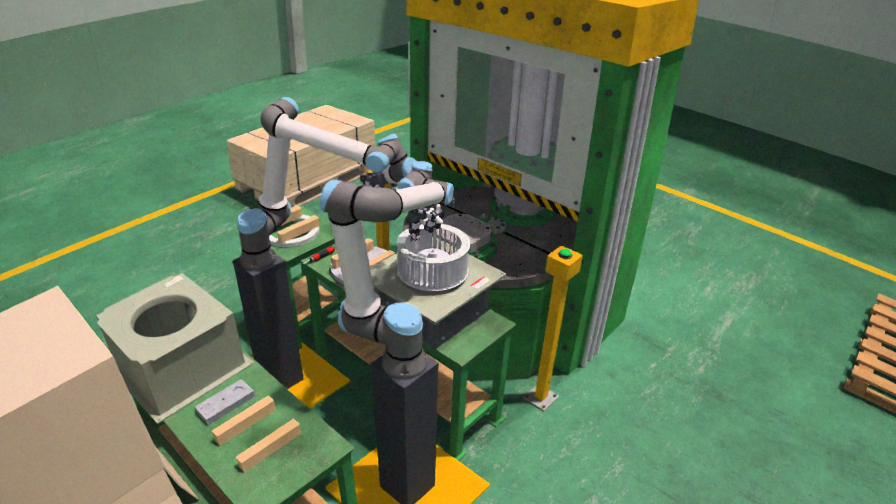

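Wrist force sensor zeroed.

Request:
move(target=[0,0.333,0,0,0,0,0.89,0,-0.737,0.986,0.89,0,-0.737,0.986,1.0,0,-0.88,-0.74,-0.714,0.678,0.22,-0.1,0.5,-0.5,0.1315,0,0,0,0,0,0.75,0,0.58,0.70,-0.479,0,-0.737,0.70,-0.479,0,-0.737,0.70,-0.714,0.678,0.20,-0.1,0.5,-0.5], speed=0.1)

Request:
move(target=[0,0,0,0,0,0,0.89,0,-0.737,0.986,0.89,0,-0.737,0.986,1.0,0,-0.88,-0.74,-0.714,0.678,0.22,-0.1,0.5,-0.5,0,0.121,0,0,0,0,0.75,0,0.58,0.70,-0.479,0,-0.737,0.70,-0.479,0,-0.737,0.70,-0.714,0.678,0.20,-0.1,0.5,-0.5], speed=0.08)

Request:
zero_wrist_force(arm="right_arm")

Request:
move(target=[0,0,0,0,0,0,0.89,0,-0.737,0.986,0.89,0,-0.737,0.986,1.0,0,-0.88,-0.74,-0.714,0.678,0.22,-0.1,0.5,-0.5,0,0.005,0,0,0,0,0.75,0,0.58,0.70,-0.479,0,-0.737,0.70,-0.479,0,-0.737,0.70,-0.714,0.678,0.20,-0.1,0.5,-0.5], speed=0.02)

Scene clock: 588.57 s.
left_arm: end_effector_position=(+0.5024, +0.2936, +1.2700) hand_goal=(+0.890, +0.000, -0.736, +0.986, +0.890, +0.000, -0.736, +0.986, +1.000, +0.000, -0.880, -0.740, -0.714, +0.678, +0.220, -0.100) hand_measured=(+0.884, +0.000, -0.732, +0.988, +0.884, -0.002, -0.732, +0.988, +0.984, +0.000, -0.876, -0.736, -0.716, +0.678, +0.216, -0.102) hand_current_ma=(-23, +2, +15, +11, -22, -5, +13, +10, -71, +3, +17, +12, -4, +2, -20, -10) hand_state=(goal, goal, goal, goal, goal, goal, goal, goal, goal, goal, goal, goal, goal, goal, goal, goal) hand_current_limit=0.50 hand_speed=-0.50 end_effector_quat_wxyz=(-0.500, +0.866, -0.001, +0.001) | right_arm: end_effector_position=(+0.5227, -0.2819, +1.2423) hand_goal=(+0.750, +0.000, +0.580, +0.700, -0.478, +0.000, -0.736, +0.700, -0.478, +0.000, -0.736, +0.700, -0.714, +0.678, +0.200, -0.100) hand_measured=(+0.750, -0.004, +0.582, +0.702, -0.458, -0.004, -0.732, +0.702, -0.462, +0.000, -0.736, +0.698, -0.710, +0.678, +0.198, -0.102) hand_current_ma=(+1, -6, +4, +5, +68, -8, +10, +7, +51, +0, +0, -5, +11, +1, -8, -6) hand_state=(goal, goal, goal, goal, goal, goal, goal, goal, goal, goal, goal, goal, goal, goal, goal, goal) hand_current_limit=0.50 hand_speed=-0.50 end_effector_quat_wxyz=(+0.000, +1.000, +0.000, +0.001)
Joint positions: left_arm=[-1.003 -1.582 1.807 -0.826 -1.084 0.31] | right_arm=[0.303 -1.617 1.982 4.345 -1.571 1.874]
Joint torques (N m): left_arm=[13.38 -49.9 -33.66 -3.43 2.55 1.93] | right_arm=[-16.4 -31.08 -52.63 -5.79 2.13 -2.49]
Wrist force (N, zeroed by zero_wrist_force): left_arm=[-0.7 -0.2 0.3] | right_arm=[-0.2 -0.1 0.2]
Wrist torque (N m, zeroed by zero_wrist_force): left_arm=[0.00 0.06 -0.11] | right_arm=[-0.03 0.03 -0.03]
Wrist force, peak (N, zeroed by zero_wrist_force): left_arm=[-1.0 0.4 1.2] | right_arm=[-0.1 -0.3 0.9]
Hand target: left_arm +0.5024, +0.2939, +1.2700; -0.500, +0.866, -0.001, +0.001 | right_arm +0.5228, -0.2819, +1.2423; +0.000, +1.000, +0.000, +0.001
Off the commanded pose: left_arm 0.000 m, 0 deg | right_arm 0.000 m, 0 deg.
move: done

Scene clock: 590.03 s.
left_arm: end_effector_position=(+0.5024, +0.2939, +1.2700) hand_goal=(+0.890, +0.000, -0.736, +0.986, +0.890, +0.000, -0.736, +0.986, +1.000, +0.000, -0.880, -0.740, -0.714, +0.678, +0.220, -0.100) hand_measured=(+0.884, +0.000, -0.732, +0.988, +0.884, -0.002, -0.732, +0.988, +0.984, +0.000, -0.876, -0.736, -0.716, +0.678, +0.216, -0.102) hand_current_ma=(-23, +2, +15, +11, -22, -5, +13, +10, -71, +3, +17, +12, -4, +2, -20, -10) hand_state=(goal, goal, goal, goal, goal, goal, goal, goal, goal, goal, goal, goal, goal, goal, goal, goal) hand_current_limit=0.50 hand_speed=-0.50 end_effector_quat_wxyz=(-0.500, +0.866, -0.001, +0.001) | right_arm: end_effector_position=(+0.5228, -0.2095, +1.2423) hand_goal=(+0.750, +0.000, +0.580, +0.700, -0.478, +0.000, -0.736, +0.700, -0.478, +0.000, -0.736, +0.700, -0.714, +0.678, +0.200, -0.100) hand_measured=(+0.750, -0.004, +0.582, +0.702, -0.458, -0.004, -0.732, +0.702, -0.462, +0.000, -0.736, +0.698, -0.710, +0.678, +0.198, -0.102) hand_current_ma=(+1, -6, +4, +5, +68, -8, +10, +7, +51, +0, +0, -5, +11, +1, -8, -6) hand_state=(goal, goal, goal, goal, goal, goal, goal, goal, goal, goal, goal, goal, goal, goal, goal, goal) hand_current_limit=0.50 hand_speed=-0.50 end_effector_quat_wxyz=(+0.000, +1.000, +0.000, +0.001)
Joint positions: left_arm=[-1.003 -1.582 1.808 -0.826 -1.083 0.31] | right_arm=[0.408 -1.546 1.912 4.344 -1.571 1.979]
Joint torques (N m): left_arm=[12.74 -56.92 -33.56 -3.2 2.23 2.64] | right_arm=[12.21 -32.55 -52.99 -2.1 -2.34 3]
Wrist force (N, zeroed by zero_wrist_force): left_arm=[-0.4 0.3 0.1] | right_arm=[0.0 -0.6 0.2]
Wrist torque (N m, zeroed by zero_wrist_force): left_arm=[0.08 0.02 -0.10] | right_arm=[-0.12 0.01 -0.37]
Wrist force, peak (N, zeroed by zero_wrist_force): left_arm=[-1.2 0.3 0.3] | right_arm=[0.1 -1.1 0.5]
Hand target: left_arm +0.5024, +0.2939, +1.2700; -0.500, +0.866, -0.001, +0.001 | right_arm +0.5228, -0.2093, +1.2423; +0.000, +1.000, +0.000, +0.001
Off the commanded pose: left_arm 0.000 m, 0 deg | right_arm 0.000 m, 0 deg.
move: done

Wrist force sensor zeroed.

Scene clock: 590.73 s.
left_arm: end_effector_position=(+0.5024, +0.2939, +1.2700) hand_goal=(+0.890, +0.000, -0.736, +0.986, +0.890, +0.000, -0.736, +0.986, +1.000, +0.000, -0.880, -0.740, -0.714, +0.678, +0.220, -0.100) hand_measured=(+0.884, +0.000, -0.732, +0.988, +0.884, -0.002, -0.732, +0.988, +0.984, +0.000, -0.876, -0.736, -0.716, +0.678, +0.216, -0.102) hand_current_ma=(-23, +2, +15, +11, -22, -5, +13, +10, -71, +3, +17, +12, -4, +2, -20, -10) hand_state=(goal, goal, goal, goal, goal, goal, goal, goal, goal, goal, goal, goal, goal, goal, goal, goal) hand_current_limit=0.50 hand_speed=-0.50 end_effector_quat_wxyz=(-0.500, +0.866, -0.001, +0.001) | right_arm: end_effector_position=(+0.5228, -0.2065, +1.2423) hand_goal=(+0.750, +0.000, +0.580, +0.700, -0.478, +0.000, -0.736, +0.700, -0.478, +0.000, -0.736, +0.700, -0.714, +0.678, +0.200, -0.100) hand_measured=(+0.750, -0.004, +0.582, +0.702, -0.458, -0.004, -0.732, +0.702, -0.462, +0.000, -0.736, +0.698, -0.710, +0.678, +0.198, -0.102) hand_current_ma=(+1, -6, +4, +5, +68, -8, +10, +7, +51, +0, +0, -5, +11, +1, -8, -6) hand_state=(goal, goal, goal, goal, goal, goal, goal, goal, goal, goal, goal, goal, goal, goal, goal, goal) hand_current_limit=0.50 hand_speed=-0.50 end_effector_quat_wxyz=(+0.000, +1.000, +0.000, +0.001)
Joint positions: left_arm=[-1.003 -1.582 1.808 -0.826 -1.083 0.31] | right_arm=[0.412 -1.543 1.908 4.344 -1.571 1.983]
Joint torques (N m): left_arm=[13.22 -56.67 -34.49 -2.96 2.17 2.7] | right_arm=[14.38 -35.89 -53.13 -1.95 -2.34 2.94]
Wrist force (N, zeroed by zero_wrist_force): left_arm=[-0.5 0.0 0.4] | right_arm=[0.0 0.4 -0.1]
Wrist torque (N m, zeroed by zero_wrist_force): left_arm=[0.03 0.03 -0.09] | right_arm=[0.07 0.01 0.01]
Wrist force, peak (N, zeroed by zero_wrist_force): left_arm=[-1.4 0.2 0.2] | right_arm=[0.1 0.7 -0.1]
Hand target: left_arm +0.5024, +0.2939, +1.2700; -0.500, +0.866, -0.001, +0.001 | right_arm +0.5228, -0.2063, +1.2423; +0.000, +1.000, +0.000, +0.001
Off the commanded pose: left_arm 0.000 m, 0 deg | right_arm 0.000 m, 0 deg.
move: done

Step 2 mm increments.

Request:
move(target=[0,0,0,0,0,0,0.89,0,-0.737,0.986,0.89,0,-0.737,0.986,1.0,0,-0.88,-0.74,-0.714,0.678,0.22,-0.1,0.5,-0.5,0,0.0033,0,0,0,0,0.75,0,0.58,0.70,-0.479,0,-0.737,0.70,-0.479,0,-0.737,0.70,-0.714,0.678,0.20,-0.1,0.5,-0.5], speed=0.02)

Request:
move(target=[0,0,0,0,0,0,0.89,0,-0.737,0.986,0.89,0,-0.737,0.986,1.0,0,-0.88,-0.74,-0.714,0.678,0.22,-0.1,0.5,-0.5,0,0.0033,0,0,0,0,0.75,0,0.58,0.70,-0.479,0,-0.737,0.70,-0.479,0,-0.737,0.70,-0.714,0.678,0.20,-0.1,0.5,-0.5], speed=0.02)

Request:
move(target=[0,0,0,0,0,0,0.89,0,-0.737,0.986,0.89,0,-0.737,0.986,1.0,0,-0.88,-0.74,-0.714,0.678,0.22,-0.1,0.5,-0.5,0,0.0033,0,0,0,0,0.75,0,0.58,0.70,-0.479,0,-0.737,0.70,-0.479,0,-0.737,0.70,-0.714,0.678,0.20,-0.1,0.5,-0.5], speed=0.02)

Request:
move(target=[0,0,0,0,0,0,0.89,0,-0.737,0.986,0.89,0,-0.737,0.986,1.0,0,-0.88,-0.74,-0.714,0.678,0.22,-0.1,0.5,-0.5,0,0.0033,0,0,0,0,0.75,0,0.58,0.70,-0.479,0,-0.737,0.70,-0.479,0,-0.737,0.70,-0.714,0.678,0.20,-0.1,0.5,-0.5], speed=0.02)

Scene clock: 592.07 s.
left_arm: end_effector_position=(+0.5024, +0.2939, +1.2700) hand_goal=(+0.890, +0.000, -0.736, +0.986, +0.890, +0.000, -0.736, +0.986, +1.000, +0.000, -0.880, -0.740, -0.714, +0.678, +0.220, -0.100) hand_measured=(+0.884, +0.000, -0.732, +0.988, +0.884, -0.002, -0.732, +0.988, +0.984, +0.000, -0.876, -0.736, -0.716, +0.678, +0.216, -0.102) hand_current_ma=(-23, +2, +15, +11, -22, -5, +13, +10, -71, +3, +17, +12, -4, +2, -20, -10) hand_state=(goal, goal, goal, goal, goal, goal, goal, goal, goal, goal, goal, goal, goal, goal, goal, goal) hand_current_limit=0.50 hand_speed=-0.50 end_effector_quat_wxyz=(-0.500, +0.866, -0.001, +0.001) | right_arm: end_effector_position=(+0.5228, -0.2044, +1.2423) hand_goal=(+0.750, +0.000, +0.580, +0.700, -0.478, +0.000, -0.736, +0.700, -0.478, +0.000, -0.736, +0.700, -0.714, +0.678, +0.200, -0.100) hand_measured=(+0.750, -0.004, +0.582, +0.702, -0.458, -0.004, -0.732, +0.702, -0.462, +0.000, -0.736, +0.698, -0.710, +0.678, +0.198, -0.102) hand_current_ma=(+1, -6, +4, +5, +68, -8, +10, +7, +51, +0, +0, -5, +11, +1, -8, -6) hand_state=(goal, goal, goal, goal, goal, goal, goal, goal, goal, goal, goal, goal, goal, goal, goal, goal) hand_current_limit=0.50 hand_speed=-0.50 end_effector_quat_wxyz=(+0.000, +1.000, +0.000, +0.001)
Joint positions: left_arm=[-1.003 -1.582 1.808 -0.826 -1.083 0.31] | right_arm=[0.415 -1.54 1.906 4.344 -1.571 1.986]
Joint torques (N m): left_arm=[12.92 -56.44 -33.79 -3.4 2.08 2.67] | right_arm=[14.12 -33.93 -53.71 -2.07 -2.32 2.74]
Wrist force (N, zeroed by zero_wrist_force): left_arm=[-0.7 0.4 0.2] | right_arm=[0.0 0.3 -0.2]
Wrist torque (N m, zeroed by zero_wrist_force): left_arm=[0.09 0.05 -0.12] | right_arm=[0.06 0.01 0.00]
Wrist force, peak (N, zeroed by zero_wrist_force): left_arm=[-1.2 0.2 0.6] | right_arm=[0.1 0.7 -0.3]
Hand target: left_arm +0.5024, +0.2939, +1.2700; -0.500, +0.866, -0.001, +0.001 | right_arm +0.5228, -0.2043, +1.2423; +0.000, +1.000, +0.000, +0.001
Off the commanded pose: left_arm 0.000 m, 0 deg | right_arm 0.000 m, 0 deg.
move: done

Scene clock: 592.77 s.
left_arm: end_effector_position=(+0.5024, +0.2939, +1.2700) hand_goal=(+0.890, +0.000, -0.736, +0.986, +0.890, +0.000, -0.736, +0.986, +1.000, +0.000, -0.880, -0.740, -0.714, +0.678, +0.220, -0.100) hand_measured=(+0.884, +0.000, -0.732, +0.988, +0.884, -0.002, -0.732, +0.988, +0.984, +0.000, -0.876, -0.736, -0.716, +0.678, +0.216, -0.102) hand_current_ma=(-23, +2, +15, +11, -22, -5, +13, +10, -71, +3, +17, +12, -4, +2, -20, -10) hand_state=(goal, goal, goal, goal, goal, goal, goal, goal, goal, goal, goal, goal, goal, goal, goal, goal) hand_current_limit=0.50 hand_speed=-0.50 end_effector_quat_wxyz=(-0.500, +0.866, -0.001, +0.001) | right_arm: end_effector_position=(+0.5228, -0.2024, +1.2423) hand_goal=(+0.750, +0.000, +0.580, +0.700, -0.478, +0.000, -0.736, +0.700, -0.478, +0.000, -0.736, +0.700, -0.714, +0.678, +0.200, -0.100) hand_measured=(+0.750, -0.004, +0.582, +0.702, -0.458, -0.004, -0.732, +0.702, -0.462, +0.000, -0.736, +0.698, -0.710, +0.678, +0.198, -0.102) hand_current_ma=(+1, -6, +4, +5, +68, -8, +10, +7, +51, +0, +0, -5, +11, +1, -8, -6) hand_state=(goal, goal, goal, goal, goal, goal, goal, goal, goal, goal, goal, goal, goal, goal, goal, goal) hand_current_limit=0.50 hand_speed=-0.50 end_effector_quat_wxyz=(+0.000, +1.000, +0.000, +0.001)
Joint positions: left_arm=[-1.003 -1.582 1.808 -0.826 -1.083 0.31] | right_arm=[0.418 -1.538 1.904 4.344 -1.571 1.988]
Joint torques (N m): left_arm=[13.82 -55.99 -33.9 -3.02 2.49 2.43] | right_arm=[12.56 -37.48 -53.88 -1.99 -2.22 2.87]
Wrist force (N, zeroed by zero_wrist_force): left_arm=[-0.7 -0.2 0.3] | right_arm=[-0.2 0.2 0.2]
Wrist torque (N m, zeroed by zero_wrist_force): left_arm=[0.00 0.06 -0.11] | right_arm=[0.00 0.02 -0.02]
Wrist force, peak (N, zeroed by zero_wrist_force): left_arm=[-1.1 0.7 0.4] | right_arm=[0.2 0.7 -0.1]
Hand target: left_arm +0.5024, +0.2939, +1.2700; -0.500, +0.866, -0.001, +0.001 | right_arm +0.5228, -0.2023, +1.2423; +0.000, +1.000, +0.000, +0.001
Off the commanded pose: left_arm 0.000 m, 0 deg | right_arm 0.000 m, 0 deg.
move: done

Scene clock: 593.47 s.
left_arm: end_effector_position=(+0.5024, +0.2939, +1.2700) hand_goal=(+0.890, +0.000, -0.736, +0.986, +0.890, +0.000, -0.736, +0.986, +1.000, +0.000, -0.880, -0.740, -0.714, +0.678, +0.220, -0.100) hand_measured=(+0.884, +0.000, -0.732, +0.988, +0.884, -0.002, -0.732, +0.988, +0.984, +0.000, -0.876, -0.736, -0.716, +0.678, +0.216, -0.102) hand_current_ma=(-23, +2, +15, +11, -22, -5, +13, +10, -71, +3, +17, +12, -4, +2, -20, -10) hand_state=(goal, goal, goal, goal, goal, goal, goal, goal, goal, goal, goal, goal, goal, goal, goal, goal) hand_current_limit=0.50 hand_speed=-0.50 end_effector_quat_wxyz=(-0.500, +0.866, -0.001, +0.001) | right_arm: end_effector_position=(+0.5228, -0.2005, +1.2423) hand_goal=(+0.750, +0.000, +0.580, +0.700, -0.478, +0.000, -0.736, +0.700, -0.478, +0.000, -0.736, +0.700, -0.714, +0.678, +0.200, -0.100) hand_measured=(+0.750, -0.004, +0.582, +0.702, -0.458, -0.004, -0.732, +0.702, -0.462, +0.000, -0.736, +0.698, -0.710, +0.678, +0.198, -0.102) hand_current_ma=(+1, -6, +4, +5, +68, -8, +10, +7, +51, +0, +0, -5, +11, +1, -8, -6) hand_state=(goal, goal, goal, goal, goal, goal, goal, goal, goal, goal, goal, goal, goal, goal, goal, goal) hand_current_limit=0.50 hand_speed=-0.50 end_effector_quat_wxyz=(+0.000, +1.000, +0.000, +0.001)
Joint positions: left_arm=[-1.003 -1.582 1.808 -0.826 -1.083 0.31] | right_arm=[0.42 -1.536 1.902 4.345 -1.571 1.991]
Joint torques (N m): left_arm=[14.26 -57.72 -33.8 -3.18 2.26 2.48] | right_arm=[12.48 -36.27 -52.02 -1.99 -2.23 2.86]
Wrist force (N, zeroed by zero_wrist_force): left_arm=[-0.6 0.1 0.1] | right_arm=[0.0 0.4 0.1]
Wrist torque (N m, zeroed by zero_wrist_force): left_arm=[0.06 0.04 -0.11] | right_arm=[0.05 -0.01 0.01]
Wrist force, peak (N, zeroed by zero_wrist_force): left_arm=[-1.0 0.5 0.0] | right_arm=[0.3 0.5 0.3]
Hand target: left_arm +0.5024, +0.2939, +1.2700; -0.500, +0.866, -0.001, +0.001 | right_arm +0.5228, -0.2003, +1.2423; +0.000, +1.000, +0.000, +0.001
Off the commanded pose: left_arm 0.000 m, 0 deg | right_arm 0.000 m, 0 deg.
move: done

Scene clock: 594.17 s.
left_arm: end_effector_position=(+0.5024, +0.2939, +1.2700) hand_goal=(+0.890, +0.000, -0.736, +0.986, +0.890, +0.000, -0.736, +0.986, +1.000, +0.000, -0.880, -0.740, -0.714, +0.678, +0.220, -0.100) hand_measured=(+0.884, +0.000, -0.732, +0.988, +0.884, -0.002, -0.732, +0.988, +0.984, +0.000, -0.876, -0.736, -0.716, +0.678, +0.216, -0.102) hand_current_ma=(-23, +2, +15, +11, -22, -5, +13, +10, -71, +3, +17, +12, -4, +2, -20, -10) hand_state=(goal, goal, goal, goal, goal, goal, goal, goal, goal, goal, goal, goal, goal, goal, goal, goal) hand_current_limit=0.50 hand_speed=-0.50 end_effector_quat_wxyz=(-0.500, +0.866, -0.001, +0.001) | right_arm: end_effector_position=(+0.5228, -0.1985, +1.2423) hand_goal=(+0.750, +0.000, +0.580, +0.700, -0.478, +0.000, -0.736, +0.700, -0.478, +0.000, -0.736, +0.700, -0.714, +0.678, +0.200, -0.100) hand_measured=(+0.750, -0.004, +0.582, +0.702, -0.458, -0.004, -0.732, +0.702, -0.462, +0.000, -0.736, +0.698, -0.710, +0.678, +0.198, -0.102) hand_current_ma=(+1, -6, +4, +5, +68, -8, +10, +7, +51, +0, +0, -5, +11, +1, -8, -6) hand_state=(goal, goal, goal, goal, goal, goal, goal, goal, goal, goal, goal, goal, goal, goal, goal, goal) hand_current_limit=0.50 hand_speed=-0.50 end_effector_quat_wxyz=(+0.000, +1.000, +0.000, +0.001)
Joint positions: left_arm=[-1.003 -1.582 1.808 -0.826 -1.083 0.31] | right_arm=[0.423 -1.534 1.9 4.345 -1.571 1.994]
Joint torques (N m): left_arm=[11.38 -54.7 -33.62 -3.09 2.14 2.38] | right_arm=[11.07 -36.09 -52.57 -2.01 -2.45 3.09]
Wrist force (N, zeroed by zero_wrist_force): left_arm=[-0.9 0.2 0.1] | right_arm=[0.1 0.6 0.1]
Wrist torque (N m, zeroed by zero_wrist_force): left_arm=[0.07 0.07 -0.13] | right_arm=[0.08 -0.01 0.02]
Wrist force, peak (N, zeroed by zero_wrist_force): left_arm=[-1.0 0.2 0.4] | right_arm=[0.1 0.6 -0.1]
Hand target: left_arm +0.5024, +0.2939, +1.2700; -0.500, +0.866, -0.001, +0.001 | right_arm +0.5228, -0.1983, +1.2423; +0.000, +1.000, +0.000, +0.001
Off the commanded pose: left_arm 0.000 m, 0 deg | right_arm 0.000 m, 0 deg.
move: done

Request:
move(target=[0,0,0,0,0,0,0.89,0,-0.737,0.986,0.89,0,-0.737,0.986,1.0,0,-0.88,-0.74,-0.714,0.678,0.22,-0.1,0.5,-0.5,0,0.0025,0,0,0,0,0.75,0,0.58,0.70,-0.479,0,-0.737,0.70,-0.479,0,-0.737,0.70,-0.714,0.678,0.20,-0.1,0.5,-0.5], speed=0.02)

Request:
move(target=[0,0,0,0,0,0,0.89,0,-0.737,0.986,0.89,0,-0.737,0.986,1.0,0,-0.88,-0.74,-0.714,0.678,0.22,-0.1,0.5,-0.5,0,0.0025,0,0,0,0,0.75,0,0.58,0.70,-0.479,0,-0.737,0.70,-0.479,0,-0.737,0.70,-0.714,0.678,0.20,-0.1,0.5,-0.5], speed=0.02)

Request:
move(target=[0,0,0,0,0,0,0.89,0,-0.737,0.986,0.89,0,-0.737,0.986,1.0,0,-0.88,-0.74,-0.714,0.678,0.22,-0.1,0.5,-0.5,0,0.0025,0,0,0,0,0.75,0,0.58,0.70,-0.479,0,-0.737,0.70,-0.479,0,-0.737,0.70,-0.714,0.678,0.20,-0.1,0.5,-0.5], speed=0.02)

Scene clock: 595.20 s.
left_arm: end_effector_position=(+0.5024, +0.2939, +1.2700) hand_goal=(+0.890, +0.000, -0.736, +0.986, +0.890, +0.000, -0.736, +0.986, +1.000, +0.000, -0.880, -0.740, -0.714, +0.678, +0.220, -0.100) hand_measured=(+0.884, +0.000, -0.732, +0.988, +0.884, -0.002, -0.732, +0.988, +0.984, +0.000, -0.876, -0.736, -0.716, +0.678, +0.216, -0.102) hand_current_ma=(-23, +2, +15, +11, -22, -5, +13, +10, -71, +3, +17, +12, -4, +2, -20, -10) hand_state=(goal, goal, goal, goal, goal, goal, goal, goal, goal, goal, goal, goal, goal, goal, goal, goal) hand_current_limit=0.50 hand_speed=-0.50 end_effector_quat_wxyz=(-0.500, +0.866, -0.001, +0.001) | right_arm: end_effector_position=(+0.5228, -0.1970, +1.2423) hand_goal=(+0.750, +0.000, +0.580, +0.700, -0.478, +0.000, -0.736, +0.700, -0.478, +0.000, -0.736, +0.700, -0.714, +0.678, +0.200, -0.100) hand_measured=(+0.750, -0.004, +0.582, +0.702, -0.458, -0.004, -0.732, +0.702, -0.462, +0.000, -0.736, +0.698, -0.710, +0.678, +0.198, -0.102) hand_current_ma=(+1, -6, +4, +5, +68, -8, +10, +7, +51, +0, +0, -5, +11, +1, -8, -6) hand_state=(goal, goal, goal, goal, goal, goal, goal, goal, goal, goal, goal, goal, goal, goal, goal, goal) hand_current_limit=0.50 hand_speed=-0.50 end_effector_quat_wxyz=(+0.000, +1.000, +0.000, +0.001)
Joint positions: left_arm=[-1.003 -1.582 1.808 -0.826 -1.083 0.31] | right_arm=[0.425 -1.533 1.898 4.345 -1.571 1.996]
Joint torques (N m): left_arm=[14.47 -56.34 -34.77 -3.8 2.06 2.64] | right_arm=[11.62 -34.88 -52.83 -2.23 -2.14 3.14]
Wrist force (N, zeroed by zero_wrist_force): left_arm=[-0.7 0.1 0.3] | right_arm=[0.1 0.3 -0.2]
Wrist torque (N m, zeroed by zero_wrist_force): left_arm=[0.05 0.05 -0.11] | right_arm=[0.05 -0.01 0.02]
Wrist force, peak (N, zeroed by zero_wrist_force): left_arm=[-1.1 0.2 0.4] | right_arm=[0.2 0.6 0.0]
Hand target: left_arm +0.5024, +0.2939, +1.2700; -0.500, +0.866, -0.001, +0.001 | right_arm +0.5228, -0.1968, +1.2423; +0.000, +1.000, +0.000, +0.001
Off the commanded pose: left_arm 0.000 m, 0 deg | right_arm 0.000 m, 0 deg.
move: done

Scene clock: 595.90 s.
left_arm: end_effector_position=(+0.5024, +0.2939, +1.2700) hand_goal=(+0.890, +0.000, -0.736, +0.986, +0.890, +0.000, -0.736, +0.986, +1.000, +0.000, -0.880, -0.740, -0.714, +0.678, +0.220, -0.100) hand_measured=(+0.884, +0.000, -0.732, +0.988, +0.884, -0.002, -0.732, +0.988, +0.984, +0.000, -0.876, -0.736, -0.716, +0.678, +0.216, -0.102) hand_current_ma=(-23, +2, +15, +11, -22, -5, +13, +10, -71, +3, +17, +12, -4, +2, -20, -10) hand_state=(goal, goal, goal, goal, goal, goal, goal, goal, goal, goal, goal, goal, goal, goal, goal, goal) hand_current_limit=0.50 hand_speed=-0.50 end_effector_quat_wxyz=(-0.500, +0.866, -0.001, +0.001) | right_arm: end_effector_position=(+0.5228, -0.1954, +1.2423) hand_goal=(+0.750, +0.000, +0.580, +0.700, -0.478, +0.000, -0.736, +0.700, -0.478, +0.000, -0.736, +0.700, -0.714, +0.678, +0.200, -0.100) hand_measured=(+0.750, -0.004, +0.582, +0.702, -0.458, -0.004, -0.732, +0.702, -0.462, +0.000, -0.736, +0.698, -0.710, +0.678, +0.198, -0.102) hand_current_ma=(+1, -6, +4, +5, +68, -8, +10, +7, +51, +0, +0, -5, +11, +1, -8, -6) hand_state=(goal, goal, goal, goal, goal, goal, goal, goal, goal, goal, goal, goal, goal, goal, goal, goal) hand_current_limit=0.50 hand_speed=-0.50 end_effector_quat_wxyz=(+0.000, +1.000, +0.000, +0.001)
Joint positions: left_arm=[-1.003 -1.582 1.808 -0.826 -1.083 0.31] | right_arm=[0.427 -1.531 1.896 4.345 -1.571 1.998]
Joint torques (N m): left_arm=[13.86 -54.51 -33.44 -3.36 1.99 2.18] | right_arm=[12.06 -35.03 -53.6 -1.92 -2.31 2.88]
Wrist force (N, zeroed by zero_wrist_force): left_arm=[-0.7 -0.1 0.1] | right_arm=[0.1 0.5 0.1]
Wrist torque (N m, zeroed by zero_wrist_force): left_arm=[0.04 0.05 -0.11] | right_arm=[0.07 -0.01 0.02]
Wrist force, peak (N, zeroed by zero_wrist_force): left_arm=[-1.0 0.5 0.5] | right_arm=[0.0 0.6 -0.2]
Hand target: left_arm +0.5024, +0.2939, +1.2700; -0.500, +0.866, -0.001, +0.001 | right_arm +0.5228, -0.1953, +1.2423; +0.000, +1.000, +0.000, +0.001
Off the commanded pose: left_arm 0.000 m, 0 deg | right_arm 0.000 m, 0 deg.
move: done

Scene clock: 596.60 s.
left_arm: end_effector_position=(+0.5024, +0.2939, +1.2700) hand_goal=(+0.890, +0.000, -0.736, +0.986, +0.890, +0.000, -0.736, +0.986, +1.000, +0.000, -0.880, -0.740, -0.714, +0.678, +0.220, -0.100) hand_measured=(+0.884, +0.000, -0.732, +0.988, +0.884, -0.002, -0.732, +0.988, +0.984, +0.000, -0.876, -0.736, -0.716, +0.678, +0.216, -0.102) hand_current_ma=(-23, +2, +15, +11, -22, -5, +13, +10, -71, +3, +17, +12, -4, +2, -20, -10) hand_state=(goal, goal, goal, goal, goal, goal, goal, goal, goal, goal, goal, goal, goal, goal, goal, goal) hand_current_limit=0.50 hand_speed=-0.50 end_effector_quat_wxyz=(-0.500, +0.866, -0.001, +0.001) | right_arm: end_effector_position=(+0.5228, -0.1940, +1.2423) hand_goal=(+0.750, +0.000, +0.580, +0.700, -0.478, +0.000, -0.736, +0.700, -0.478, +0.000, -0.736, +0.700, -0.714, +0.678, +0.200, -0.100) hand_measured=(+0.750, -0.004, +0.582, +0.702, -0.458, -0.004, -0.732, +0.702, -0.462, +0.000, -0.736, +0.698, -0.710, +0.678, +0.198, -0.102) hand_current_ma=(+1, -6, +4, +5, +68, -8, +10, +7, +51, +0, +0, -5, +11, +1, -8, -6) hand_state=(goal, goal, goal, goal, goal, goal, goal, goal, goal, goal, goal, goal, goal, goal, goal, goal) hand_current_limit=0.50 hand_speed=-0.50 end_effector_quat_wxyz=(+0.000, +1.000, +0.000, +0.001)
Joint positions: left_arm=[-1.003 -1.582 1.808 -0.826 -1.083 0.31] | right_arm=[0.429 -1.529 1.895 4.345 -1.571 2]
Joint torques (N m): left_arm=[13.8 -57.39 -32.42 -3.13 2 2.77] | right_arm=[15.18 -36.69 -52.58 -1.86 -2.4 2.61]
Wrist force (N, zeroed by zero_wrist_force): left_arm=[-0.8 0.4 0.3] | right_arm=[-0.1 0.4 -0.2]
Wrist torque (N m, zeroed by zero_wrist_force): left_arm=[0.07 0.07 -0.13] | right_arm=[0.06 0.02 0.00]
Wrist force, peak (N, zeroed by zero_wrist_force): left_arm=[-1.0 0.1 0.3] | right_arm=[0.2 0.5 -0.3]
Hand target: left_arm +0.5024, +0.2939, +1.2700; -0.500, +0.866, -0.001, +0.001 | right_arm +0.5228, -0.1938, +1.2423; +0.000, +1.000, +0.000, +0.001
Off the commanded pose: left_arm 0.000 m, 0 deg | right_arm 0.000 m, 0 deg.
move: done


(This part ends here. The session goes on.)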